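# Turn every valve shut with two robot arms

## Task

Close every valve, turning each one until it meets its stop with its slot lying crosswise to its pipe; never force a valve beyond that stop, since that breaks it and costs score.

## Robot and tools

ROBOT. Two arms, left_arm and right_arm, each ending in a two-finger gripper. The scene frame has its origin at table-top height, midway between the nominal bases, with +z up, +x out over the table and left_arm toward +y (arm names do not match image sides). Calibrated bases in the scene frame: left_arm at (+0.014, +0.364, +0.020) m, quat_wxyz (+1.000, 0, 0, +0.018); right_arm at (+0.067, -0.397, +0.020) m, quat_wxyz (+1.000, 0, 0, +0.012). A camera stand sits behind the arms. A loose object may occasionally get nudged by something else.

FRAMES. Every hand pose, velocity, target, offset and wrist-camera pose is given in that arm's own base frame; the table and cam_high use the scene frame. On the gripper, the fingers point along its +z and open and close along its y. end_effector_position is the centre of the closed pads (pads 38 mm long); fingertips extend about 19 mm past it when closed, 6 mm when fully open. A block of varying shape juts up to 12 cm from the last joint axis toward the gripper's +x and rotates with it. Reported positions and orientations may be off by a few cm.

ROW FORMAT (shared by execute_actions and move). One row is 20 numbers, each in [-1, 1], always for both arms: left_arm dx, dy, dz, rx, ry, rz, then left gripper position, force_limit, speed, activate; then the same ten for right_arm. dx..rz are an offset, not a pose: they count from the arm's Hand target as it stood when the action or move began, along that arm's base axes, turning about the Hand target's position. Scale: 1.0 is 0.6 m or 180 degrees; rx, ry, rz form one rotation vector. A translation longer than 1.0 may be shortened. All six zero means nothing new for that arm. Gripper position: +1 fully open (85 mm), about -0.8 pads touch, -1 squeeze until blocked. force_limit and speed (both start at +1) set grip force and closing rate (speed -1 about 20 mm/s, 0 about 85, +1 about 150). To leave a gripper alone, resend its last position, force_limit and speed; a 0 there is a real command. activate stays 0; send 1 once only if fault reads 7 or 13 (it closes, reopens and drops any part).

execute_actions(actions, cameras). actions is a list of actions; each action is up to 15 rows, one per 1/30 s step, with the last row held if fewer. Each row within an action counts from the action's start pose, not the row before, and each new action restarts from the current Hand target, so repeated offsets keep adding. Images come only when actions is empty or cameras asks (names, ["all"], or []); an unknown name voids the call. An empty list also reports the scene number and task.

move(target, speed, blend, stop_force, zero, blocking, cameras). Straight-line paths toward one row or a list of up to 15 rows, all offsets counting from the same starting Hand targets. speed: path top speed in m/s, 0.002 to 1, default 0.25 (turns up to twice that in rad/s); one value or one per target. blend: corner rounding in m for lists, default 0 (stop at each). stop_force: 12 to 80 N, one for both arms; an arm's path ends when push against its motion exceeds it, but it keeps pressing, so back off afterwards with a move lacking stop_force. Use it only slowly, not while turning the gripper, and with equal finger numbers in every row. zero (only with stop_force, default true) rezeros the force reading first. blocking=false returns after 0.5 s while the move runs (not with stop_force). Paths ignore obstacles; the whole move is capped at 10 s.

wait(seconds 0 to 3600) lets time pass. stop brakes a running move. zoom_image(camera, region [x0, y0, x1, y1] in pixels, at most 504 by 504) enlarges cam_high, cam_left_wrist or cam_right_wrist from the newest images. finished_scene(scene 1 or 2) ends the scene irrevocably; the valves must stay shut with the robot gone.

RESULTS. Per arm: end_effector_position (m), end_effector_quat_wxyz, Hand target (the commanded pose the next offsets build on; the hand often rests short, so send the gap as an offset), Tool commands, flange force along the gripper axes (noisy, "no reading" near singular poses), joint velocities. Gripper: object_status 0 moving, 1 blocked while opening, 2 blocked while closing (a grip), 3 at the requested spot or pads together; position_measured in counts (3 open, 78 about 60 mm, 130 about 40 mm, 180 about 20 mm, 230 closed); fault 0 normal. A move adds a "move:" line: done, off_target, moving, held or fault, plus limits=paced (pose clipped) or limits=held (steps withheld).

MOTION LIMITS. Commanded orientation is clipped each step to within 32 degrees of the measured one. Joint ranges (rad): waist ±3.491, shoulder ±3.140, elbow -1.187 to 4.328, forearm roll ±3.316, wrist pitch ±3.140, wrist roll ±3.927. A clearance check may hold commands that bring the arms close, but does not guarantee no contact.

AVOID. Contact torque at the load limit (139 N m for waist, shoulder, elbow; 34.8 for the three wrist joints) or 150 N outside force halts that arm for 10 s. Arms are stiff: targets even slightly beyond firm contact can fault. Approach slowly, turn valves gently and stop at the stop. Never let the arms collide or one gripper close on the other's fingers. Do not drop parts, knock anything off the table, or strike fixed objects. Stretched-out or straining arms heat motors; a MOTOR HOT line warns before a 30 to 60 s brake. Time spent thinking also advances the scene.

Each tool is called after "Request:" as name(argument=value, ...), one argument or row to a line, values as JSON.

## Session

Request:
execute_actions(
  actions=[],
)

Scene clock: 0.00 s.
left_arm: end_effector_position=(+0.7371, +0.0747, +0.1229) position_measured=3 object_status=3 fault=0 end_effector_quat_wxyz=(-0.131, -0.188, +0.944, -0.238) | right_arm: end_effector_position=(+0.4991, -0.2461, +0.1912) position_measured=3 object_status=3 fault=0 end_effector_quat_wxyz=(+0.000, +0.500, +0.866, +0.016)
Joint positions: left_arm=[0.43 1.189 1.183 0.426 -1.924 0.039] | right_arm=[-0.241 0.289 0.124 -0.032 -1.396 -0.802]
Joint velocities: within noise
Flange force (N): no reading
Hand target: left_arm +0.7371, +0.0747, +0.1229; -0.131, -0.188, +0.944, -0.238 | right_arm +0.4991, -0.2461, +0.1912; +0.000, +0.500, +0.866, +0.016
Tool commands: left_gripper/position=+1.0 left_gripper/force_limit=+1.0 left_gripper/speed=+1.0 left_gripper/activate=+0.0 right_gripper/position=+1.0 right_gripper/force_limit=+1.0 right_gripper/speed=+1.0 right_gripper/activate=+0.0

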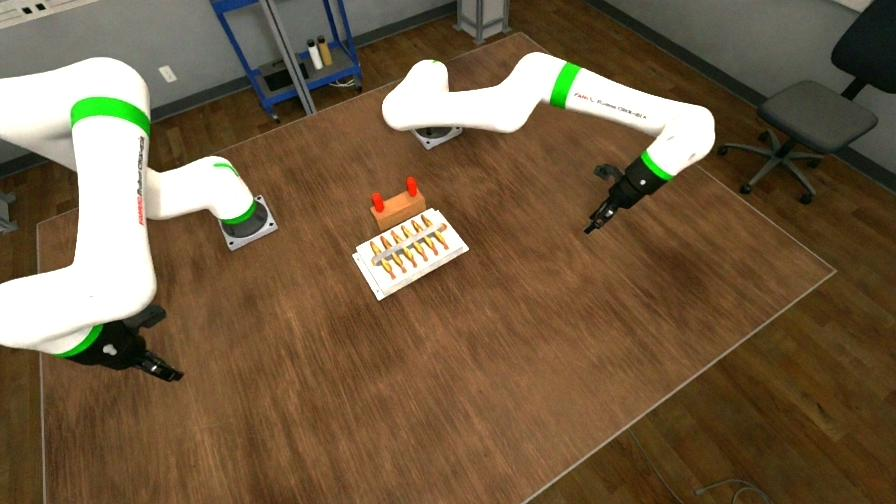

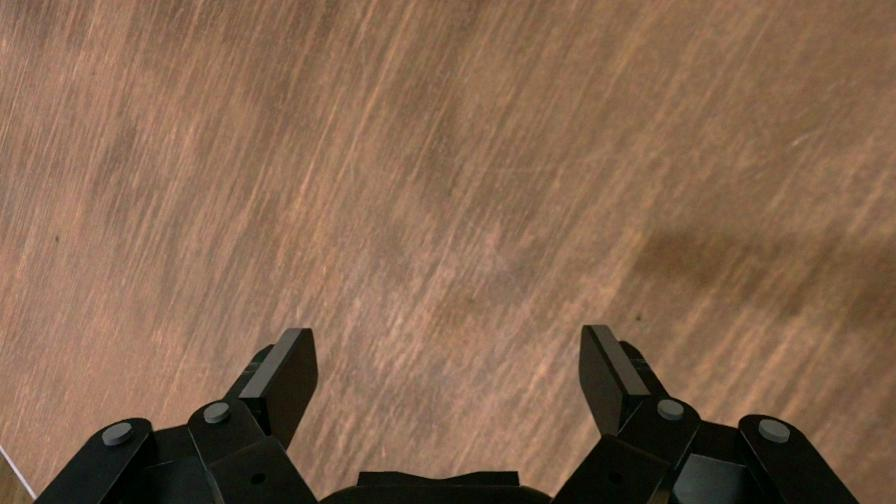

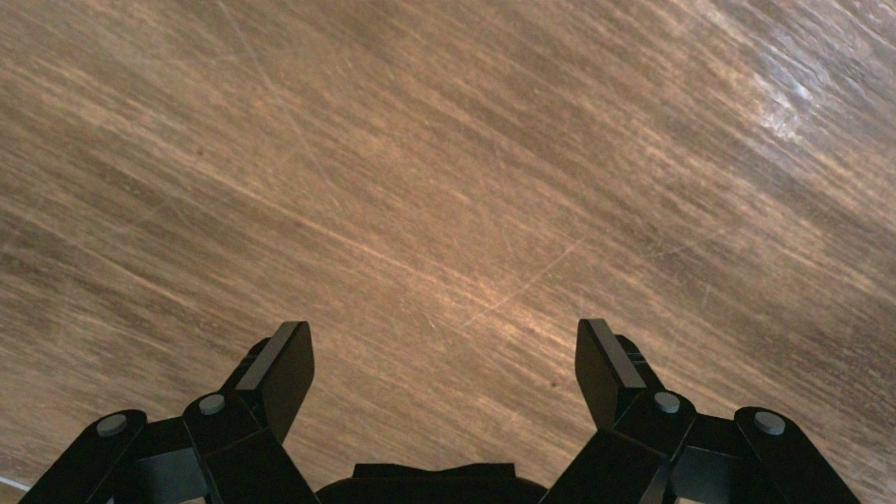

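Request:
zoom_image(
  camera="cam_high",
  region=[340, 165, 480, 305],
)

Scaled by 3.600 from the camera's image (finer frame: 1280x720).

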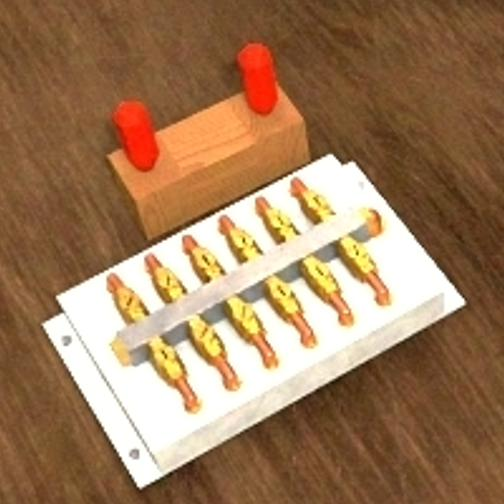

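Request:
move(
  target=[0,0,0,0,0,0,1,1,1,0,-0.15,0.75,0.25,0,0,0,1,1,1,0],
  cameras=["cam_right_wrist","cam_high"],
)

Scene clock: 21.20 s.
left_arm: end_effector_position=(+0.7371, +0.0747, +0.1229) position_measured=3 object_status=3 fault=0 end_effector_quat_wxyz=(-0.131, -0.188, +0.944, -0.238) | right_arm: end_effector_position=(+0.4091, +0.2038, +0.3412) position_measured=3 object_status=3 fault=0 end_effector_quat_wxyz=(+0.000, +0.500, +0.866, +0.016)
Joint positions: left_arm=[0.43 1.189 1.183 0.426 -1.924 0.039] | right_arm=[0.744 0.008 0.147 -0.009 -1.678 -1.793]
Flange force (N): left_arm=no reading | right_arm=[-1.8 2.2 -3.9]
Hand target: left_arm +0.7371, +0.0747, +0.1229; -0.131, -0.188, +0.944, -0.238 | right_arm +0.4091, +0.2039, +0.3412; +0.000, +0.500, +0.866, +0.016
Off the commanded pose: left_arm 0.000 m, 0 deg | right_arm 0.000 m, 0 deg.
move: done
cam_right_wrist: T_world_to_cam=[[0.87432, 0.48533, 0.00495, -0.4596], [0.45801, -0.82839, 0.32248, -0.09581], [0.16061, -0.27968, -0.94656, 0.45611]] pos_world=[0.37247, 0.27125, 0.46491]
Images, in order (width x height): cam_high 896x504, cam_right_wrist 896x504.

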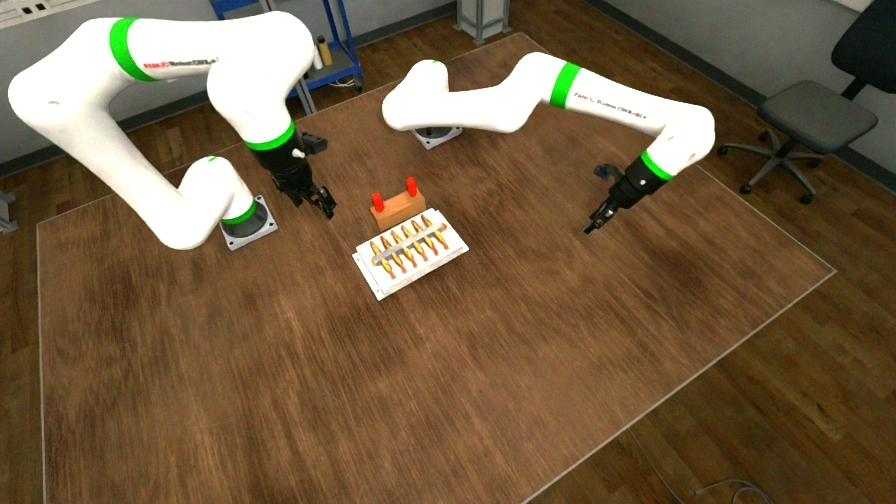

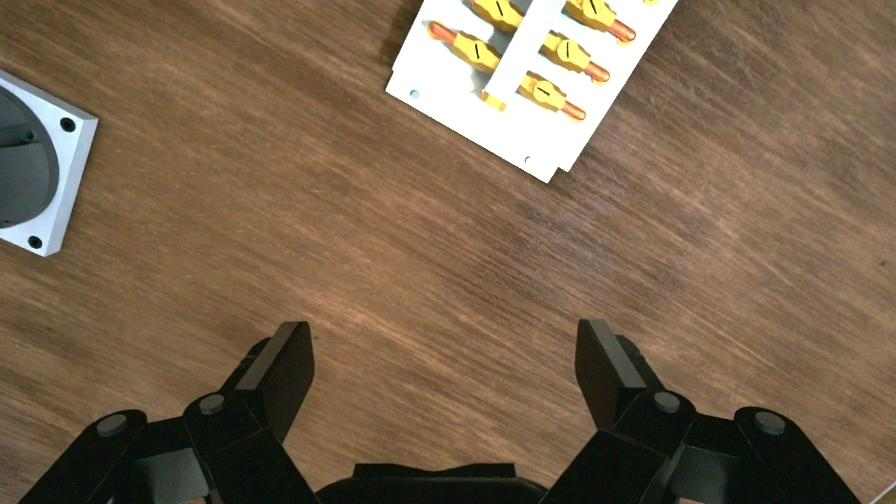

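Request:
move(
  target=[0,0,0,0,0,0,1,1,1,0,0,0.3,0.0,0,0,0,1,1,1,0],
  cameras=["cam_right_wrist"],
)

Request:
zoom_image(
  camera="cam_right_wrist",
  region=[340, 60, 740, 360],
)

Scene clock: 26.30 s.
left_arm: end_effector_position=(+0.7371, +0.0747, +0.1229) position_measured=3 object_status=3 fault=0 end_effector_quat_wxyz=(-0.131, -0.188, +0.944, -0.238) | right_arm: end_effector_position=(+0.4092, +0.3838, +0.3413) position_measured=3 object_status=3 fault=0 end_effector_quat_wxyz=(+0.001, +0.500, +0.866, +0.016)
Joint positions: left_arm=[0.43 1.189 1.183 0.426 -1.924 0.039] | right_arm=[0.987 0.277 0.45 -0.001 -1.711 -2.035]
Flange force (N): left_arm=no reading | right_arm=[-0.3 4.0 -3.5]
Hand target: left_arm +0.7371, +0.0747, +0.1229; -0.131, -0.188, +0.944, -0.238 | right_arm +0.4091, +0.3839, +0.3412; +0.000, +0.500, +0.866, +0.016
Off the commanded pose: left_arm 0.000 m, 0 deg | right_arm 0.000 m, 0 deg.
move: done
cam_right_wrist: T_world_to_cam=[[0.87434, 0.48529, 0.0051, -0.54711], [0.4579, -0.82838, 0.32267, 0.05316], [0.16081, -0.27979, -0.9465, 0.50647]] pos_world=[0.37257, 0.45125, 0.46501]

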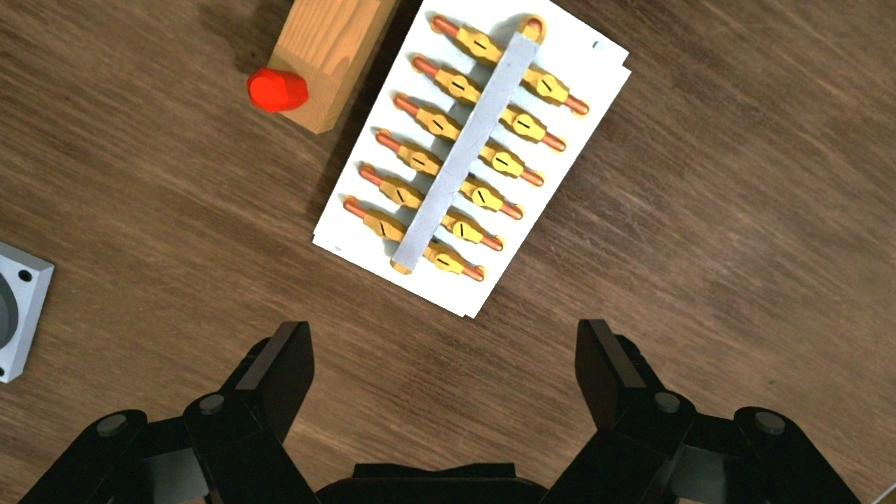

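Scaled by 1.260 from the camera's image (finer frame: 1280x720).

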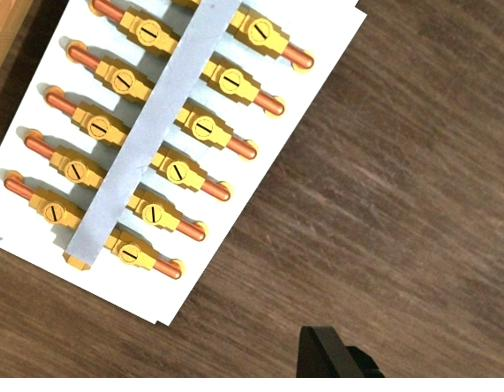

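Request:
move(
  target=[0,0,0,0,0,0,1,1,1,0,0.017,0.047,-0.217,0,0,0,1,1,1,0],
  cameras=["cam_right_wrist"],
)

Request:
zoom_image(
  camera="cam_right_wrist",
  region=[280, 20, 460, 200],
)

Request:
zoom_image(
  camera="cam_right_wrist",
  region=[400, 20, 580, 200],
)

Request:
zoom_image(
  camera="cam_right_wrist",
  region=[280, 160, 500, 380],
)

Scene clock: 39.37 s.
left_arm: end_effector_position=(+0.7371, +0.0747, +0.1229) position_measured=3 object_status=3 fault=0 end_effector_quat_wxyz=(-0.131, -0.188, +0.944, -0.238) | right_arm: end_effector_position=(+0.4193, +0.4121, +0.2110) position_measured=3 object_status=3 fault=0 end_effector_quat_wxyz=(+0.000, +0.500, +0.866, +0.016)
Joint positions: left_arm=[0.43 1.189 1.183 0.426 -1.924 0.039] | right_arm=[0.999 0.338 0.225 -0.001 -1.425 -2.047]
Flange force (N): left_arm=no reading | right_arm=[-0.3 2.0 -3.1]
Hand target: left_arm +0.7371, +0.0747, +0.1229; -0.131, -0.188, +0.944, -0.238 | right_arm +0.4193, +0.4121, +0.2110; +0.000, +0.500, +0.866, +0.016
Off the commanded pose: left_arm 0.000 m, 0 deg | right_arm 0.000 m, 0 deg.
move: done
cam_right_wrist: T_world_to_cam=[[0.87431, 0.48534, 0.005, -0.56894], [0.45802, -0.82842, 0.3224, 0.11397], [0.16061, -0.27959, -0.94659, 0.38952]] pos_world=[0.38267, 0.47945, 0.33481]

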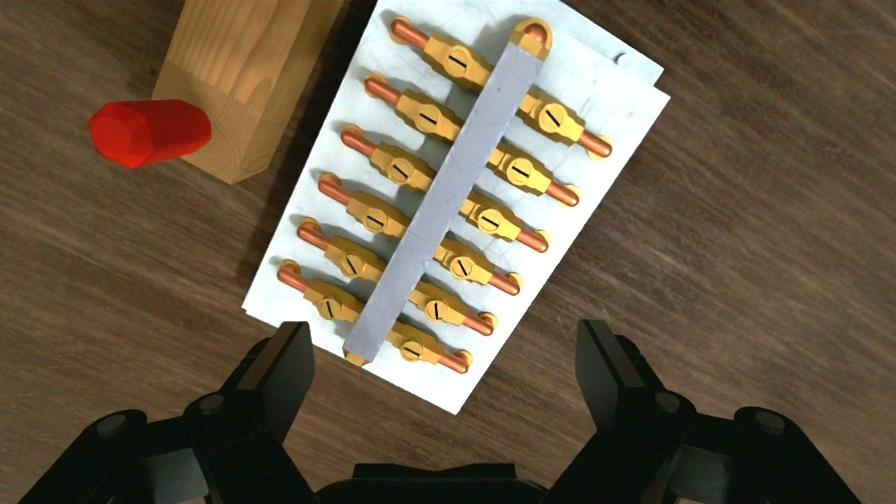

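Scaled by 2.800 from the camera's image (finer frame: 1280x720).

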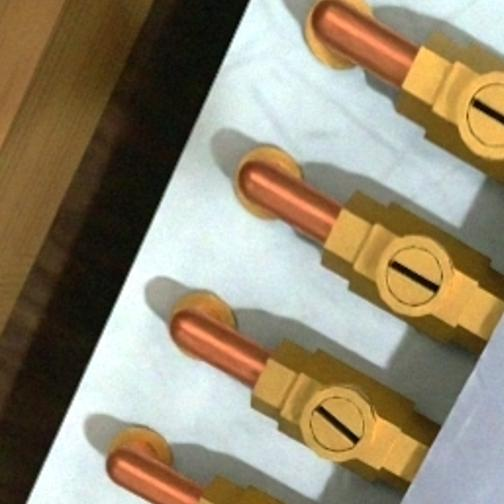

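Scaled by 2.800 from the camera's image (finer frame: 1280x720).

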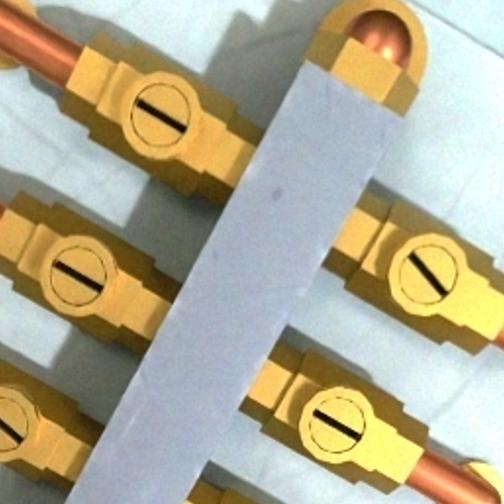

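Scaled by 2.291 from the camera's image (finer frame: 1280x720).

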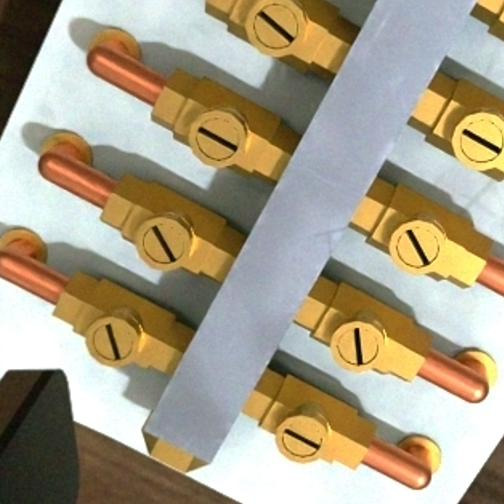

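Request:
move(
  target=[0,0,0,0,0,0,1,1,1,0,-0.263,-0.084,0,0,0,0,1,1,1,0],
  cameras=["cam_right_wrist"],
)

Scene clock: 63.70 s.
left_arm: end_effector_position=(+0.7371, +0.0747, +0.1229) position_measured=3 object_status=3 fault=0 end_effector_quat_wxyz=(-0.131, -0.188, +0.944, -0.238) | right_arm: end_effector_position=(+0.2615, +0.3617, +0.2110) position_measured=3 object_status=3 fault=0 end_effector_quat_wxyz=(+0.000, +0.500, +0.866, +0.016)
Joint positions: left_arm=[0.43 1.189 1.183 0.426 -1.924 0.039] | right_arm=[1.246 -0.019 -0.189 0.007 -1.369 -2.295]
Flange force (N): left_arm=no reading | right_arm=[1.4 4.2 -3.3]
Hand target: left_arm +0.7371, +0.0747, +0.1229; -0.131, -0.188, +0.944, -0.238 | right_arm +0.2615, +0.3617, +0.2110; +0.000, +0.500, +0.866, +0.016
Off the commanded pose: left_arm 0.000 m, 0 deg | right_arm 0.000 m, 0 deg.
move: done
cam_right_wrist: T_world_to_cam=[[0.87432, 0.48533, 0.00495, -0.40649], [0.45801, -0.82839, 0.32248, 0.1445], [0.16061, -0.27968, -0.94656, 0.40071]] pos_world=[0.22487, 0.42905, 0.33471]

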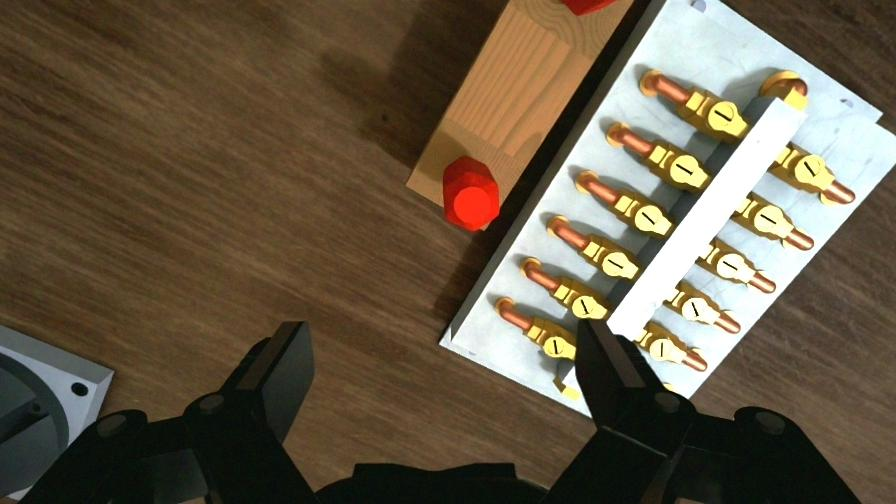

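Request:
zoom_image(
  camera="cam_right_wrist",
  region=[400, 130, 540, 250],
)

Scaled by 3.600 from the camera's image (finer frame: 1280x720).

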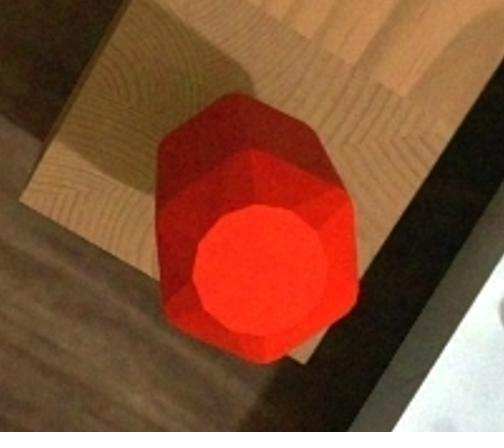

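Request:
move(
  target=[0,0,0,0,0,0,1,1,1,0,0.004,0.0455,-0.1017,-0.0089,0.0051,0,0.35,-0.5,0,0],
  cameras=["cam_right_wrist","cam_high"],
)

Request:
zoom_image(
  camera="cam_right_wrist",
  region=[300, 100, 600, 400],
)

Request:
zoom_image(
  camera="cam_high",
  region=[240, 60, 500, 320],
)

Scene clock: 90.93 s.
left_arm: end_effector_position=(+0.7371, +0.0747, +0.1229) position_measured=3 object_status=3 fault=0 end_effector_quat_wxyz=(-0.131, -0.188, +0.944, -0.238) | right_arm: end_effector_position=(+0.2638, +0.3890, +0.1500) position_measured=85 object_status=3 fault=0 end_effector_quat_wxyz=(+0.000, +0.500, +0.866, +0.000)
Joint positions: left_arm=[0.43 1.189 1.183 0.426 -1.924 0.039] | right_arm=[1.256 0.102 -0.207 0.001 -1.262 -2.304]
Flange force (N): left_arm=no reading | right_arm=[-1.0 0.3 -4.0]
Hand target: left_arm +0.7371, +0.0747, +0.1229; -0.131, -0.188, +0.944, -0.238 | right_arm +0.2639, +0.3890, +0.1500; +0.000, +0.500, +0.866, +0.000
Off the commanded pose: left_arm 0.000 m, 0 deg | right_arm 0.000 m, 0 deg.
move: done
cam_right_wrist: T_world_to_cam=[[0.8742, 0.48504, -0.02263, -0.41727], [0.46327, -0.81918, 0.33812, 0.17836], [0.14547, -0.30606, -0.94083, 0.36368]] pos_world=[0.22925, 0.45981, 0.27241]
Images, in order (width x height): cam_high 896x504, cam_right_wrist 896x504.

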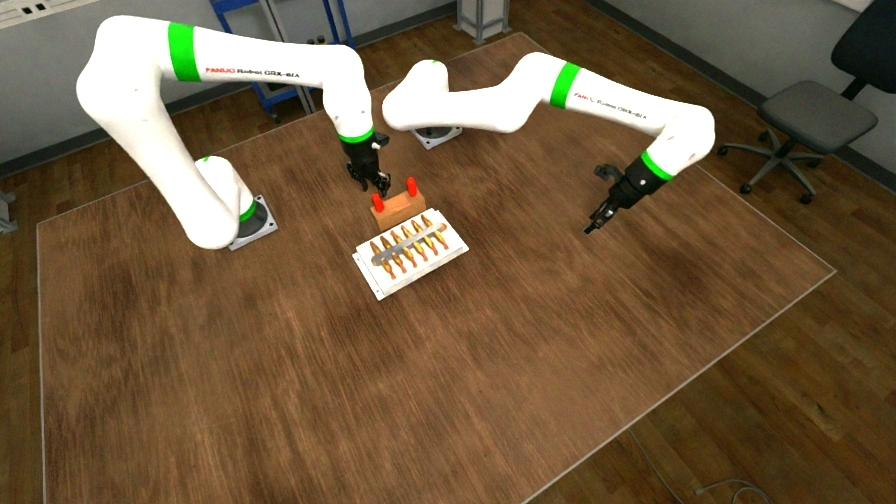

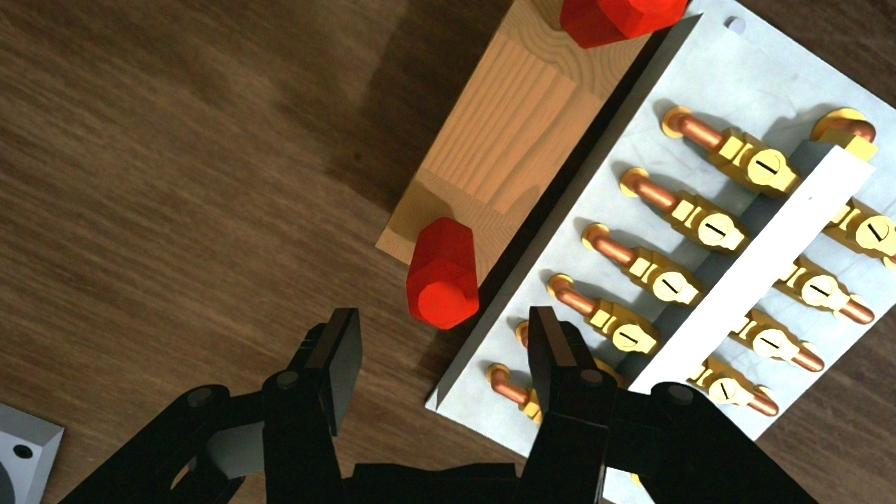

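Scaled by 1.680 from the camera's image (finer frame: 1280x720).

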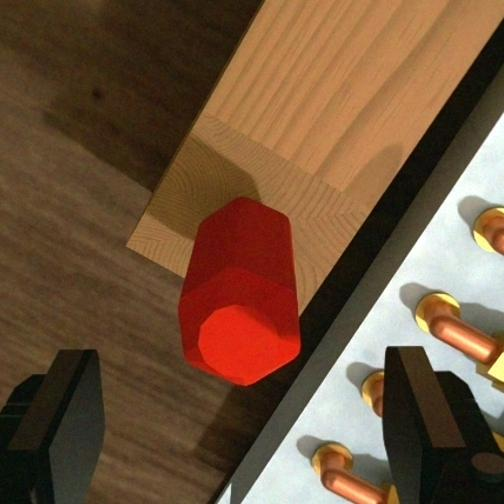

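Scaled by 1.938 from the camera's image (finer frame: 1280x720).

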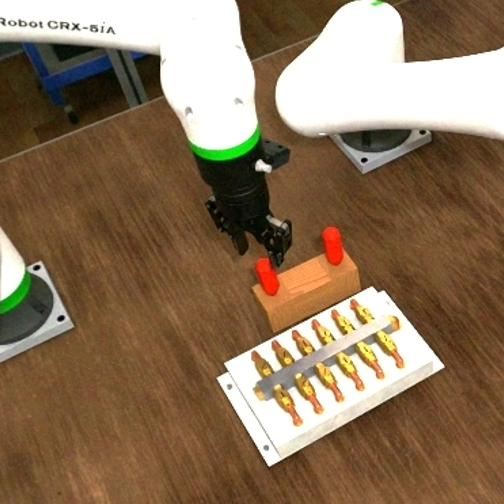

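Request:
move(
  target=[0,0,0,0,0,0,1,1,1,0,0,0,-0.05,0,0,0,0.35,-0.5,0,0],
  cameras=["cam_right_wrist"],
  speed=0.1,
)

Request:
zoom_image(
  camera="cam_right_wrist",
  region=[300, 200, 600, 500],
)

Scene clock: 103.30 s.
left_arm: end_effector_position=(+0.7371, +0.0747, +0.1229) position_measured=3 object_status=3 fault=0 end_effector_quat_wxyz=(-0.131, -0.188, +0.944, -0.238) | right_arm: end_effector_position=(+0.2639, +0.3890, +0.1200) position_measured=85 object_status=3 fault=0 end_effector_quat_wxyz=(+0.000, +0.500, +0.866, +0.000)
Joint positions: left_arm=[0.43 1.189 1.183 0.426 -1.924 0.039] | right_arm=[1.256 0.127 -0.252 0.001 -1.19 -2.304]
Flange force (N): left_arm=no reading | right_arm=[0.8 2.9 -2.8]
Hand target: left_arm +0.7371, +0.0747, +0.1229; -0.131, -0.188, +0.944, -0.238 | right_arm +0.2639, +0.3890, +0.1200; +0.000, +0.500, +0.866, +0.000
Off the commanded pose: left_arm 0.000 m, 0 deg | right_arm 0.000 m, 0 deg.
move: done
cam_right_wrist: T_world_to_cam=[[0.87414, 0.48514, -0.02271, -0.41796], [0.46341, -0.81917, 0.33796, 0.1885], [0.14536, -0.30595, -0.94089, 0.33544]] pos_world=[0.22925, 0.45981, 0.24241]

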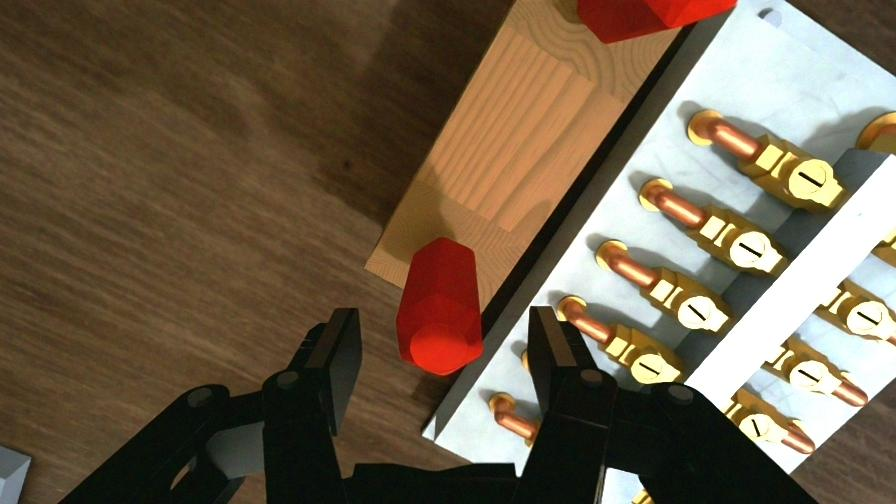

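Scaled by 1.680 from the camera's image (finer frame: 1280x720).

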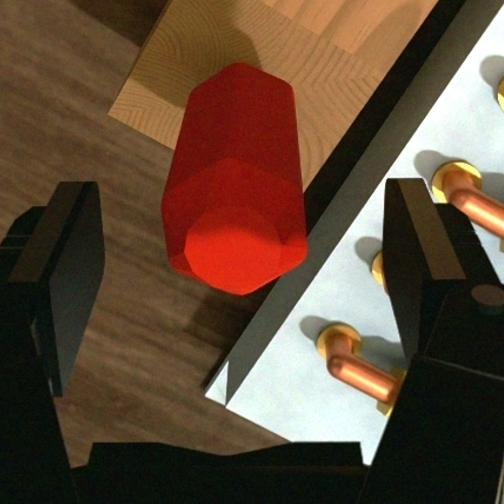

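Request:
move(
  target=[0,0,0,0,0,0,1,1,1,0,-0.0032,0.0017,-0.0467,0,0,0,0.35,-0.5,0,0],
  cameras=["cam_right_wrist"],
  speed=0.1,
)

Request:
zoom_image(
  camera="cam_right_wrist",
  region=[300, 204, 600, 504],
)

Scene clock: 111.27 s.
left_arm: end_effector_position=(+0.7371, +0.0747, +0.1229) position_measured=3 object_status=3 fault=0 end_effector_quat_wxyz=(-0.131, -0.188, +0.944, -0.238) | right_arm: end_effector_position=(+0.2620, +0.3900, +0.0920) position_measured=85 object_status=3 fault=0 end_effector_quat_wxyz=(+0.000, +0.500, +0.866, +0.000)
Joint positions: left_arm=[0.43 1.189 1.183 0.426 -1.924 0.039] | right_arm=[1.26 0.155 -0.292 0.001 -1.123 -2.309]
Flange force (N): left_arm=no reading | right_arm=[0.9 2.8 -3.0]
Hand target: left_arm +0.7371, +0.0747, +0.1229; -0.131, -0.188, +0.944, -0.238 | right_arm +0.2620, +0.3900, +0.0920; +0.000, +0.500, +0.866, +0.000
Off the commanded pose: left_arm 0.000 m, 0 deg | right_arm 0.000 m, 0 deg.
move: done
cam_right_wrist: T_world_to_cam=[[0.87414, 0.48515, -0.02267, -0.41743], [0.46338, -0.81912, 0.33811, 0.19962], [0.14547, -0.30606, -0.94083, 0.30969]] pos_world=[0.22735, 0.46081, 0.21441]

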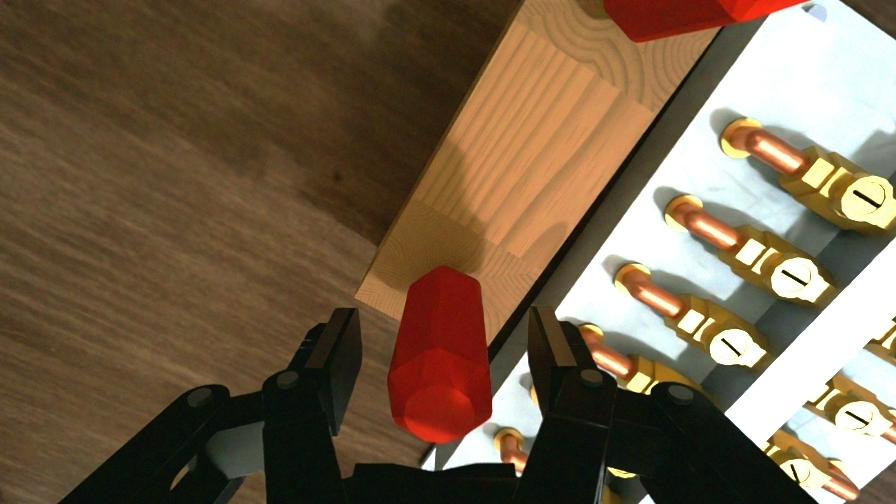

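Scaled by 1.680 from the camera's image (finer frame: 1280x720).

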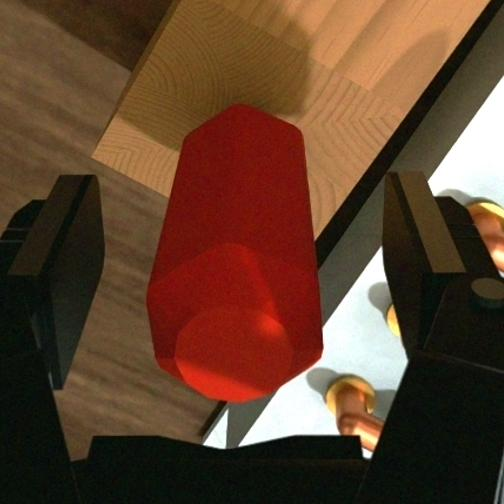

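Request:
move(
  target=[0,0,0,0,0,0,1,1,1,0,0,0,0,0,0,0,-1,-0.2,-1,0],
  cameras=["cam_right_wrist"],
)

Request:
zoom_image(
  camera="cam_right_wrist",
  region=[300, 204, 600, 504],
)

Scene clock: 119.40 s.
left_arm: end_effector_position=(+0.7371, +0.0747, +0.1229) position_measured=3 object_status=3 fault=0 end_effector_quat_wxyz=(-0.131, -0.188, +0.944, -0.238) | right_arm: end_effector_position=(+0.2620, +0.3900, +0.0920) position_measured=163 object_status=0 fault=0 end_effector_quat_wxyz=(+0.000, +0.500, +0.866, +0.000)
Joint positions: left_arm=[0.43 1.189 1.183 0.426 -1.924 0.039] | right_arm=[1.26 0.155 -0.292 0.001 -1.123 -2.309]
Flange force (N): left_arm=no reading | right_arm=[1.1 1.9 -12.2]
Hand target: left_arm +0.7371, +0.0747, +0.1229; -0.131, -0.188, +0.944, -0.238 | right_arm +0.2620, +0.3900, +0.0920; +0.000, +0.500, +0.866, +0.000
Off the commanded pose: left_arm 0.000 m, 0 deg | right_arm 0.000 m, 0 deg.
move: done
cam_right_wrist: T_world_to_cam=[[0.87414, 0.48515, -0.02267, -0.41744], [0.46338, -0.81912, 0.33811, 0.19965], [0.14547, -0.30606, -0.94083, 0.3096]] pos_world=[0.22735, 0.46081, 0.21431]

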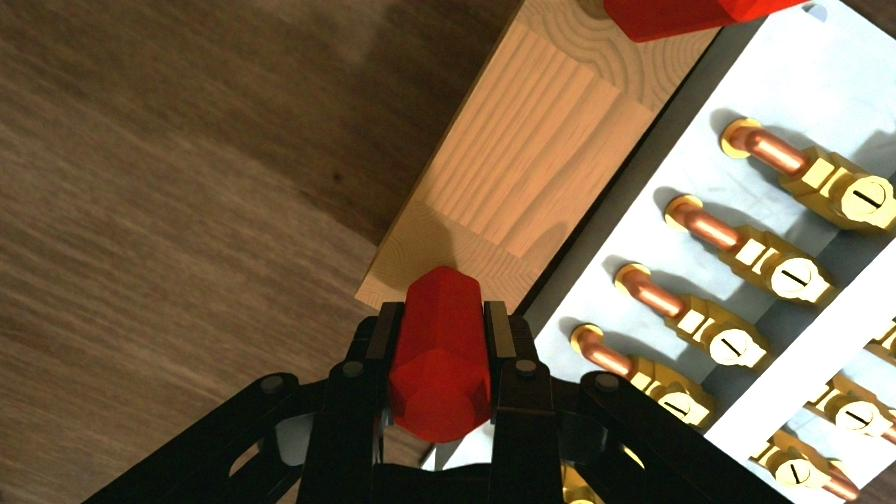

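Scaled by 1.680 from the camera's image (finer frame: 1280x720).

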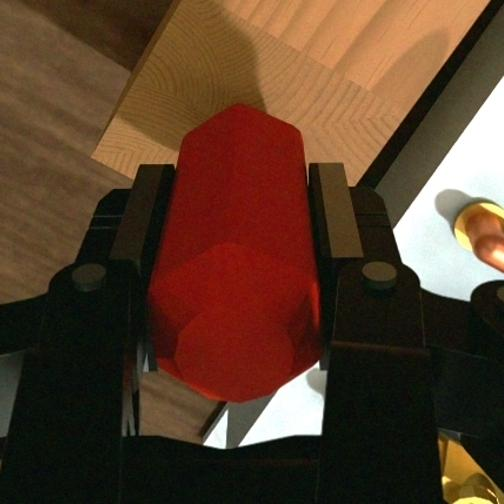

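Request:
move(
  target=[0,0,0,0,0,0,1,1,1,0,0,0,0.2,0,0,0,-1,-0.2,-1,0],
  cameras=["cam_right_wrist","cam_high"],
  speed=0.1,
)

Request:
zoom_image(
  camera="cam_right_wrist",
  region=[350, 150, 550, 350],
)

Request:
zoom_image(
  camera="cam_high",
  region=[330, 120, 490, 300],
)

Scene clock: 125.20 s.
left_arm: end_effector_position=(+0.7371, +0.0747, +0.1229) position_measured=3 object_status=3 fault=0 end_effector_quat_wxyz=(-0.131, -0.188, +0.944, -0.238) | right_arm: end_effector_position=(+0.2620, +0.3900, +0.2120) position_measured=163 object_status=2 fault=0 end_effector_quat_wxyz=(+0.001, +0.500, +0.866, +0.000)
Joint positions: left_arm=[0.43 1.189 1.183 0.426 -1.924 0.039] | right_arm=[1.26 0.066 -0.098 0.001 -1.407 -2.308]
Flange force (N): left_arm=no reading | right_arm=[0.7 2.8 -2.3]
Hand target: left_arm +0.7371, +0.0747, +0.1229; -0.131, -0.188, +0.944, -0.238 | right_arm +0.2620, +0.3900, +0.2120; +0.000, +0.500, +0.866, +0.000
Off the commanded pose: left_arm 0.000 m, 0 deg | right_arm 0.000 m, 0 deg.
move: done
cam_right_wrist: T_world_to_cam=[[0.87416, 0.48512, -0.02252, -0.41475], [0.46328, -0.81911, 0.33828, 0.15904], [0.14566, -0.30615, -0.94078, 0.42247]] pos_world=[0.22735, 0.46081, 0.33431]
Images, in order (width x height): cam_high 896x504, cam_right_wrist 896x504.

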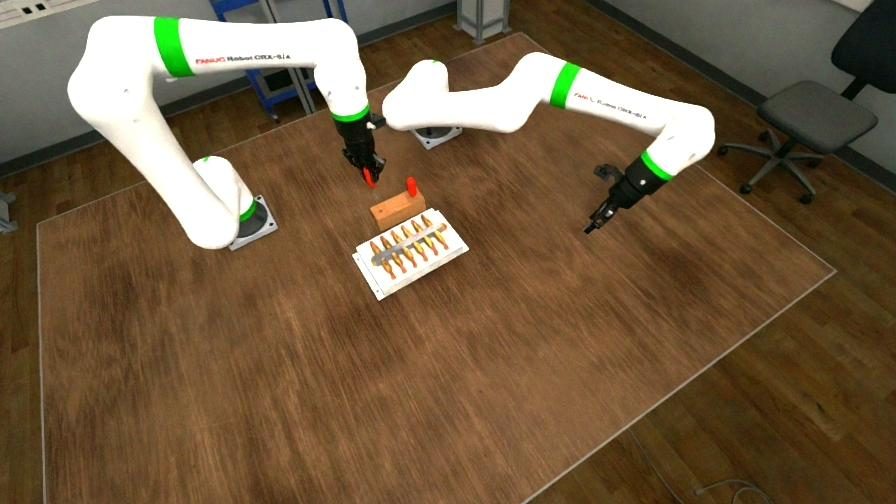

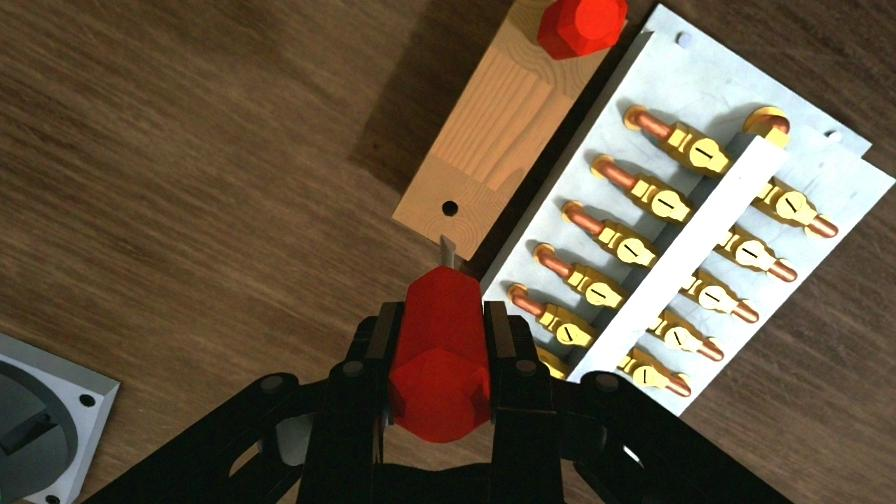

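Scaled by 2.520 from the camera's image (finer frame: 1280x720).

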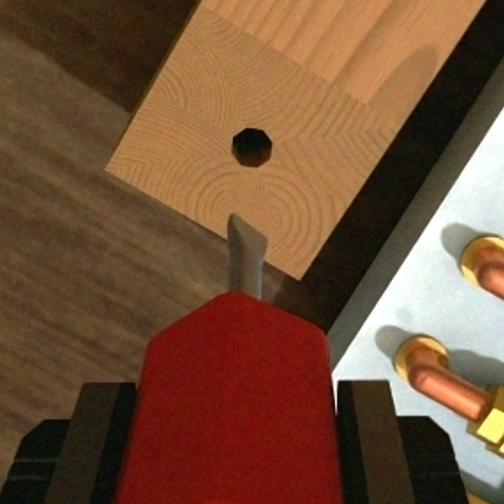

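Scaled by 2.800 from the camera's image (finer frame: 1280x720).

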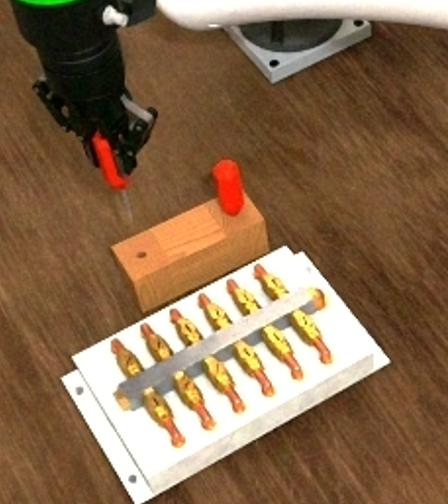

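Request:
move(
  target=[0,0,0,0,0,0,1,1,1,0,0.293,-0.025,0,0,0,0,-1,-0.2,-1,0],
  cameras=["cam_right_wrist"],
)

Request:
zoom_image(
  camera="cam_right_wrist",
  region=[340, 30, 490, 150],
)

Request:
zoom_image(
  camera="cam_right_wrist",
  region=[300, 130, 450, 250],
)

Request:
zoom_image(
  camera="cam_right_wrist",
  region=[450, 50, 600, 170],
)

Request:
zoom_image(
  camera="cam_right_wrist",
  region=[380, 180, 530, 300],
)

Scene clock: 148.43 s.
left_arm: end_effector_position=(+0.7371, +0.0747, +0.1229) position_measured=3 object_status=3 fault=0 end_effector_quat_wxyz=(-0.131, -0.188, +0.944, -0.238) | right_arm: end_effector_position=(+0.4378, +0.3750, +0.2120) position_measured=163 object_status=2 fault=0 end_effector_quat_wxyz=(+0.000, +0.500, +0.866, +0.000)
Joint positions: left_arm=[0.43 1.189 1.183 0.426 -1.924 0.039] | right_arm=[0.936 0.333 0.22 0.001 -1.458 -1.984]
Flange force (N): left_arm=no reading | right_arm=[0.1 3.2 -3.2]
Hand target: left_arm +0.7371, +0.0747, +0.1229; -0.131, -0.188, +0.944, -0.238 | right_arm +0.4378, +0.3750, +0.2120; +0.000, +0.500, +0.866, +0.000
Off the commanded pose: left_arm 0.000 m, 0 deg | right_arm 0.000 m, 0 deg.
move: done
cam_right_wrist: T_world_to_cam=[[0.87414, 0.48515, -0.02267, -0.56111], [0.46338, -0.81912, 0.33811, 0.06533], [0.14547, -0.30606, -0.94083, 0.39233]] pos_world=[0.40315, 0.44581, 0.33431]

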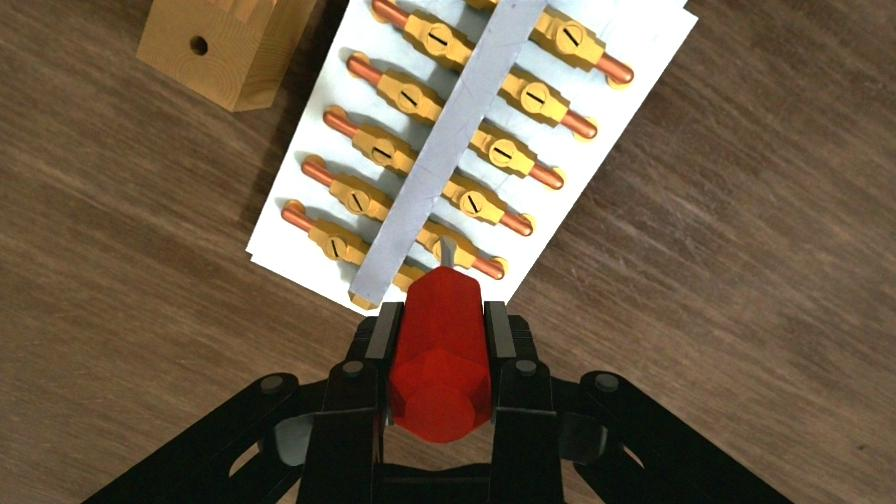

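Scaled by 3.360 from the camera's image (finer frame: 1280x720).

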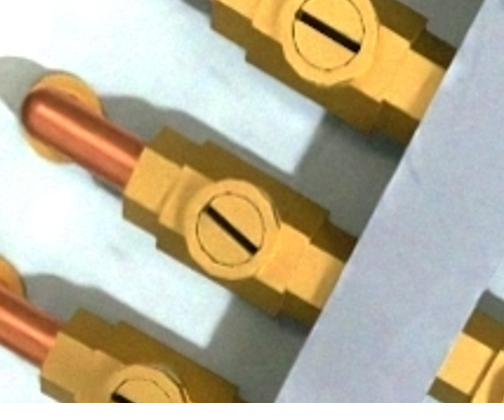

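Scaled by 3.360 from the camera's image (finer frame: 1280x720).

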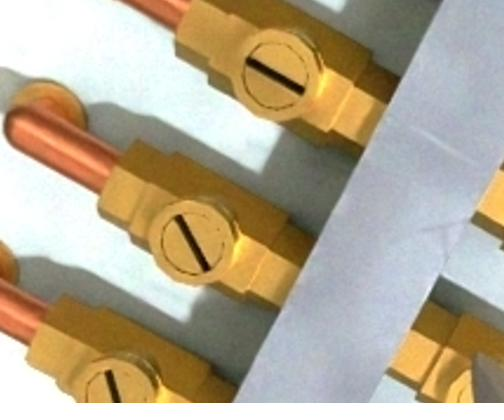

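Scaled by 3.360 from the camera's image (finer frame: 1280x720).

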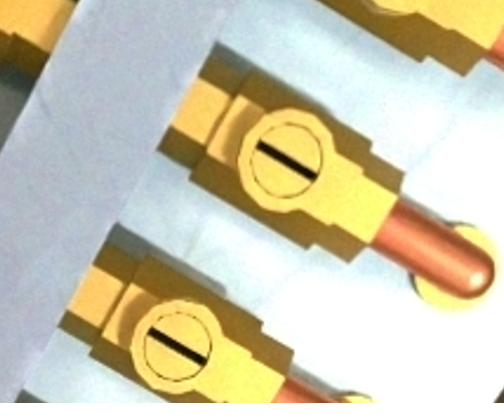

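Scaled by 3.360 from the camera's image (finer frame: 1280x720).

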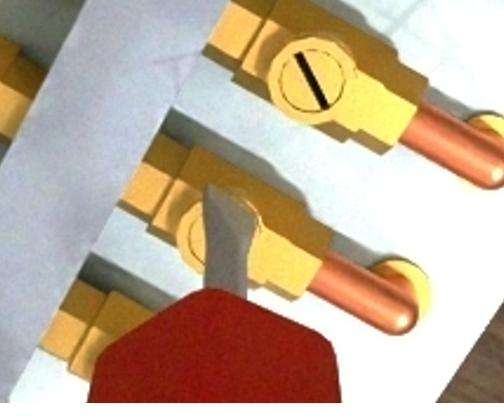

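Request:
move(
  target=[0,0,0,0,0,0,1,1,1,0,-0.0958,0.02,-0.0767,0,0,-0.016,-1,-0.2,-1,0],
  cameras=["cam_right_wrist","cam_high"],
)

Request:
zoom_image(
  camera="cam_right_wrist",
  region=[390, 170, 510, 290],
)

Request:
zoom_image(
  camera="cam_high",
  region=[340, 165, 480, 305],
)

Scene clock: 179.07 s.
left_arm: end_effector_position=(+0.7371, +0.0747, +0.1229) position_measured=3 object_status=3 fault=0 end_effector_quat_wxyz=(-0.131, -0.188, +0.944, -0.238) | right_arm: end_effector_position=(+0.3803, +0.3870, +0.1660) position_measured=163 object_status=2 fault=0 end_effector_quat_wxyz=(+0.000, +0.522, +0.853, +0.000)
Joint positions: left_arm=[0.43 1.189 1.183 0.426 -1.924 0.039] | right_arm=[1.037 0.269 0.029 0.001 -1.33 -2.135]
Flange force (N): left_arm=no reading | right_arm=[-0.1 2.0 -1.9]
Hand target: left_arm +0.7371, +0.0747, +0.1229; -0.131, -0.188, +0.944, -0.238 | right_arm +0.3803, +0.3870, +0.1659; +0.000, +0.522, +0.853, +0.000
Off the commanded pose: left_arm 0.000 m, 0 deg | right_arm 0.000 m, 0 deg.
move: done
cam_right_wrist: T_world_to_cam=[[0.89745, 0.44054, -0.02268, -0.50937], [0.42157, -0.8414, 0.33811, 0.14186], [0.12987, -0.313, -0.94083, 0.3697]] pos_world=[0.34932, 0.45947, 0.28831]
Images, in order (width x height): cam_high 896x504, cam_right_wrist 896x504.

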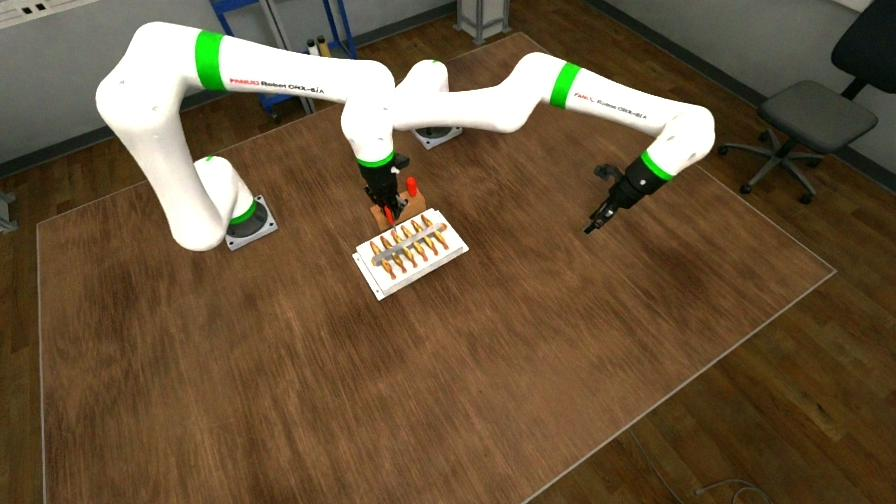

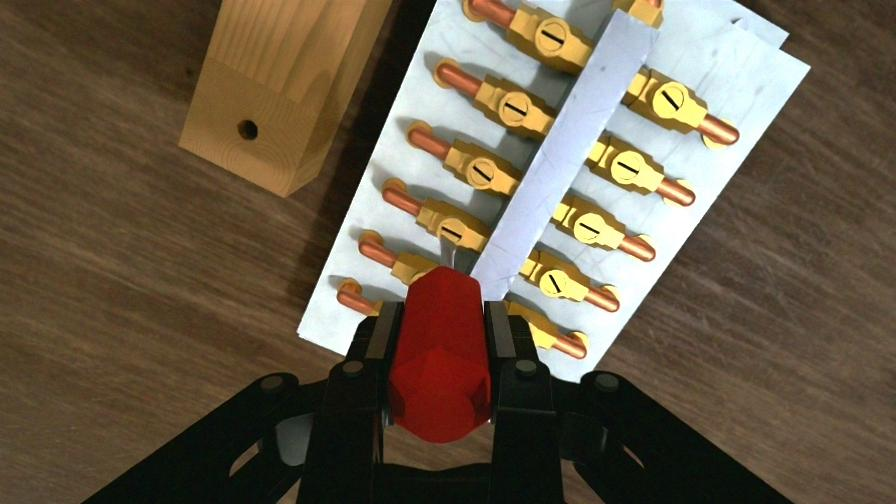

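Scaled by 4.200 from the camera's image (finer frame: 1280x720).

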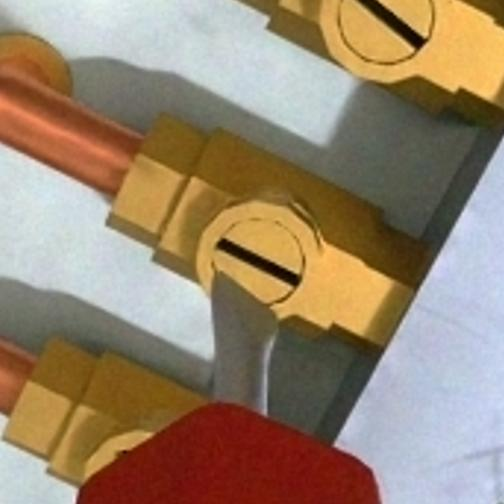

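Scaled by 3.600 from the camera's image (finer frame: 1280x720).

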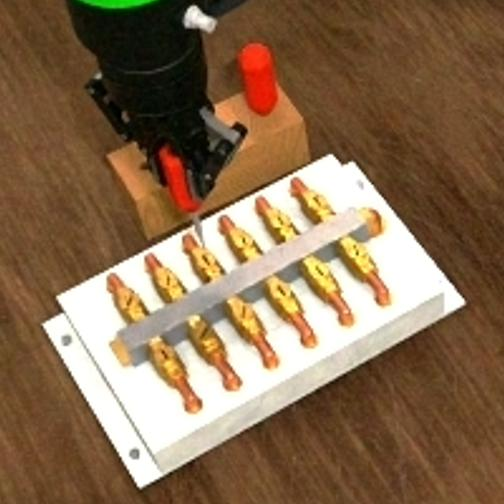

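Request:
zoom_image(
  camera="cam_right_wrist",
  region=[425, 215, 475, 265],
)

Scaled by 10.080 from the camera's image (finer frame: 1280x720).

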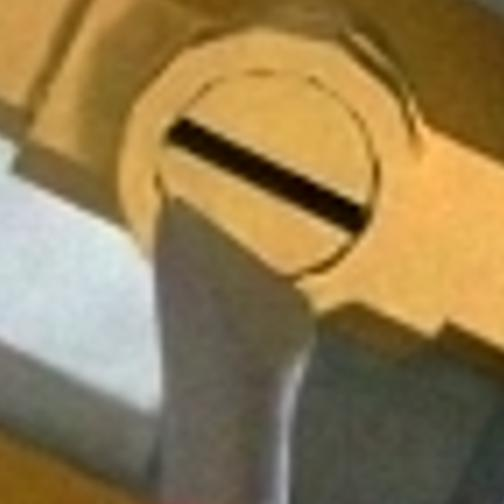

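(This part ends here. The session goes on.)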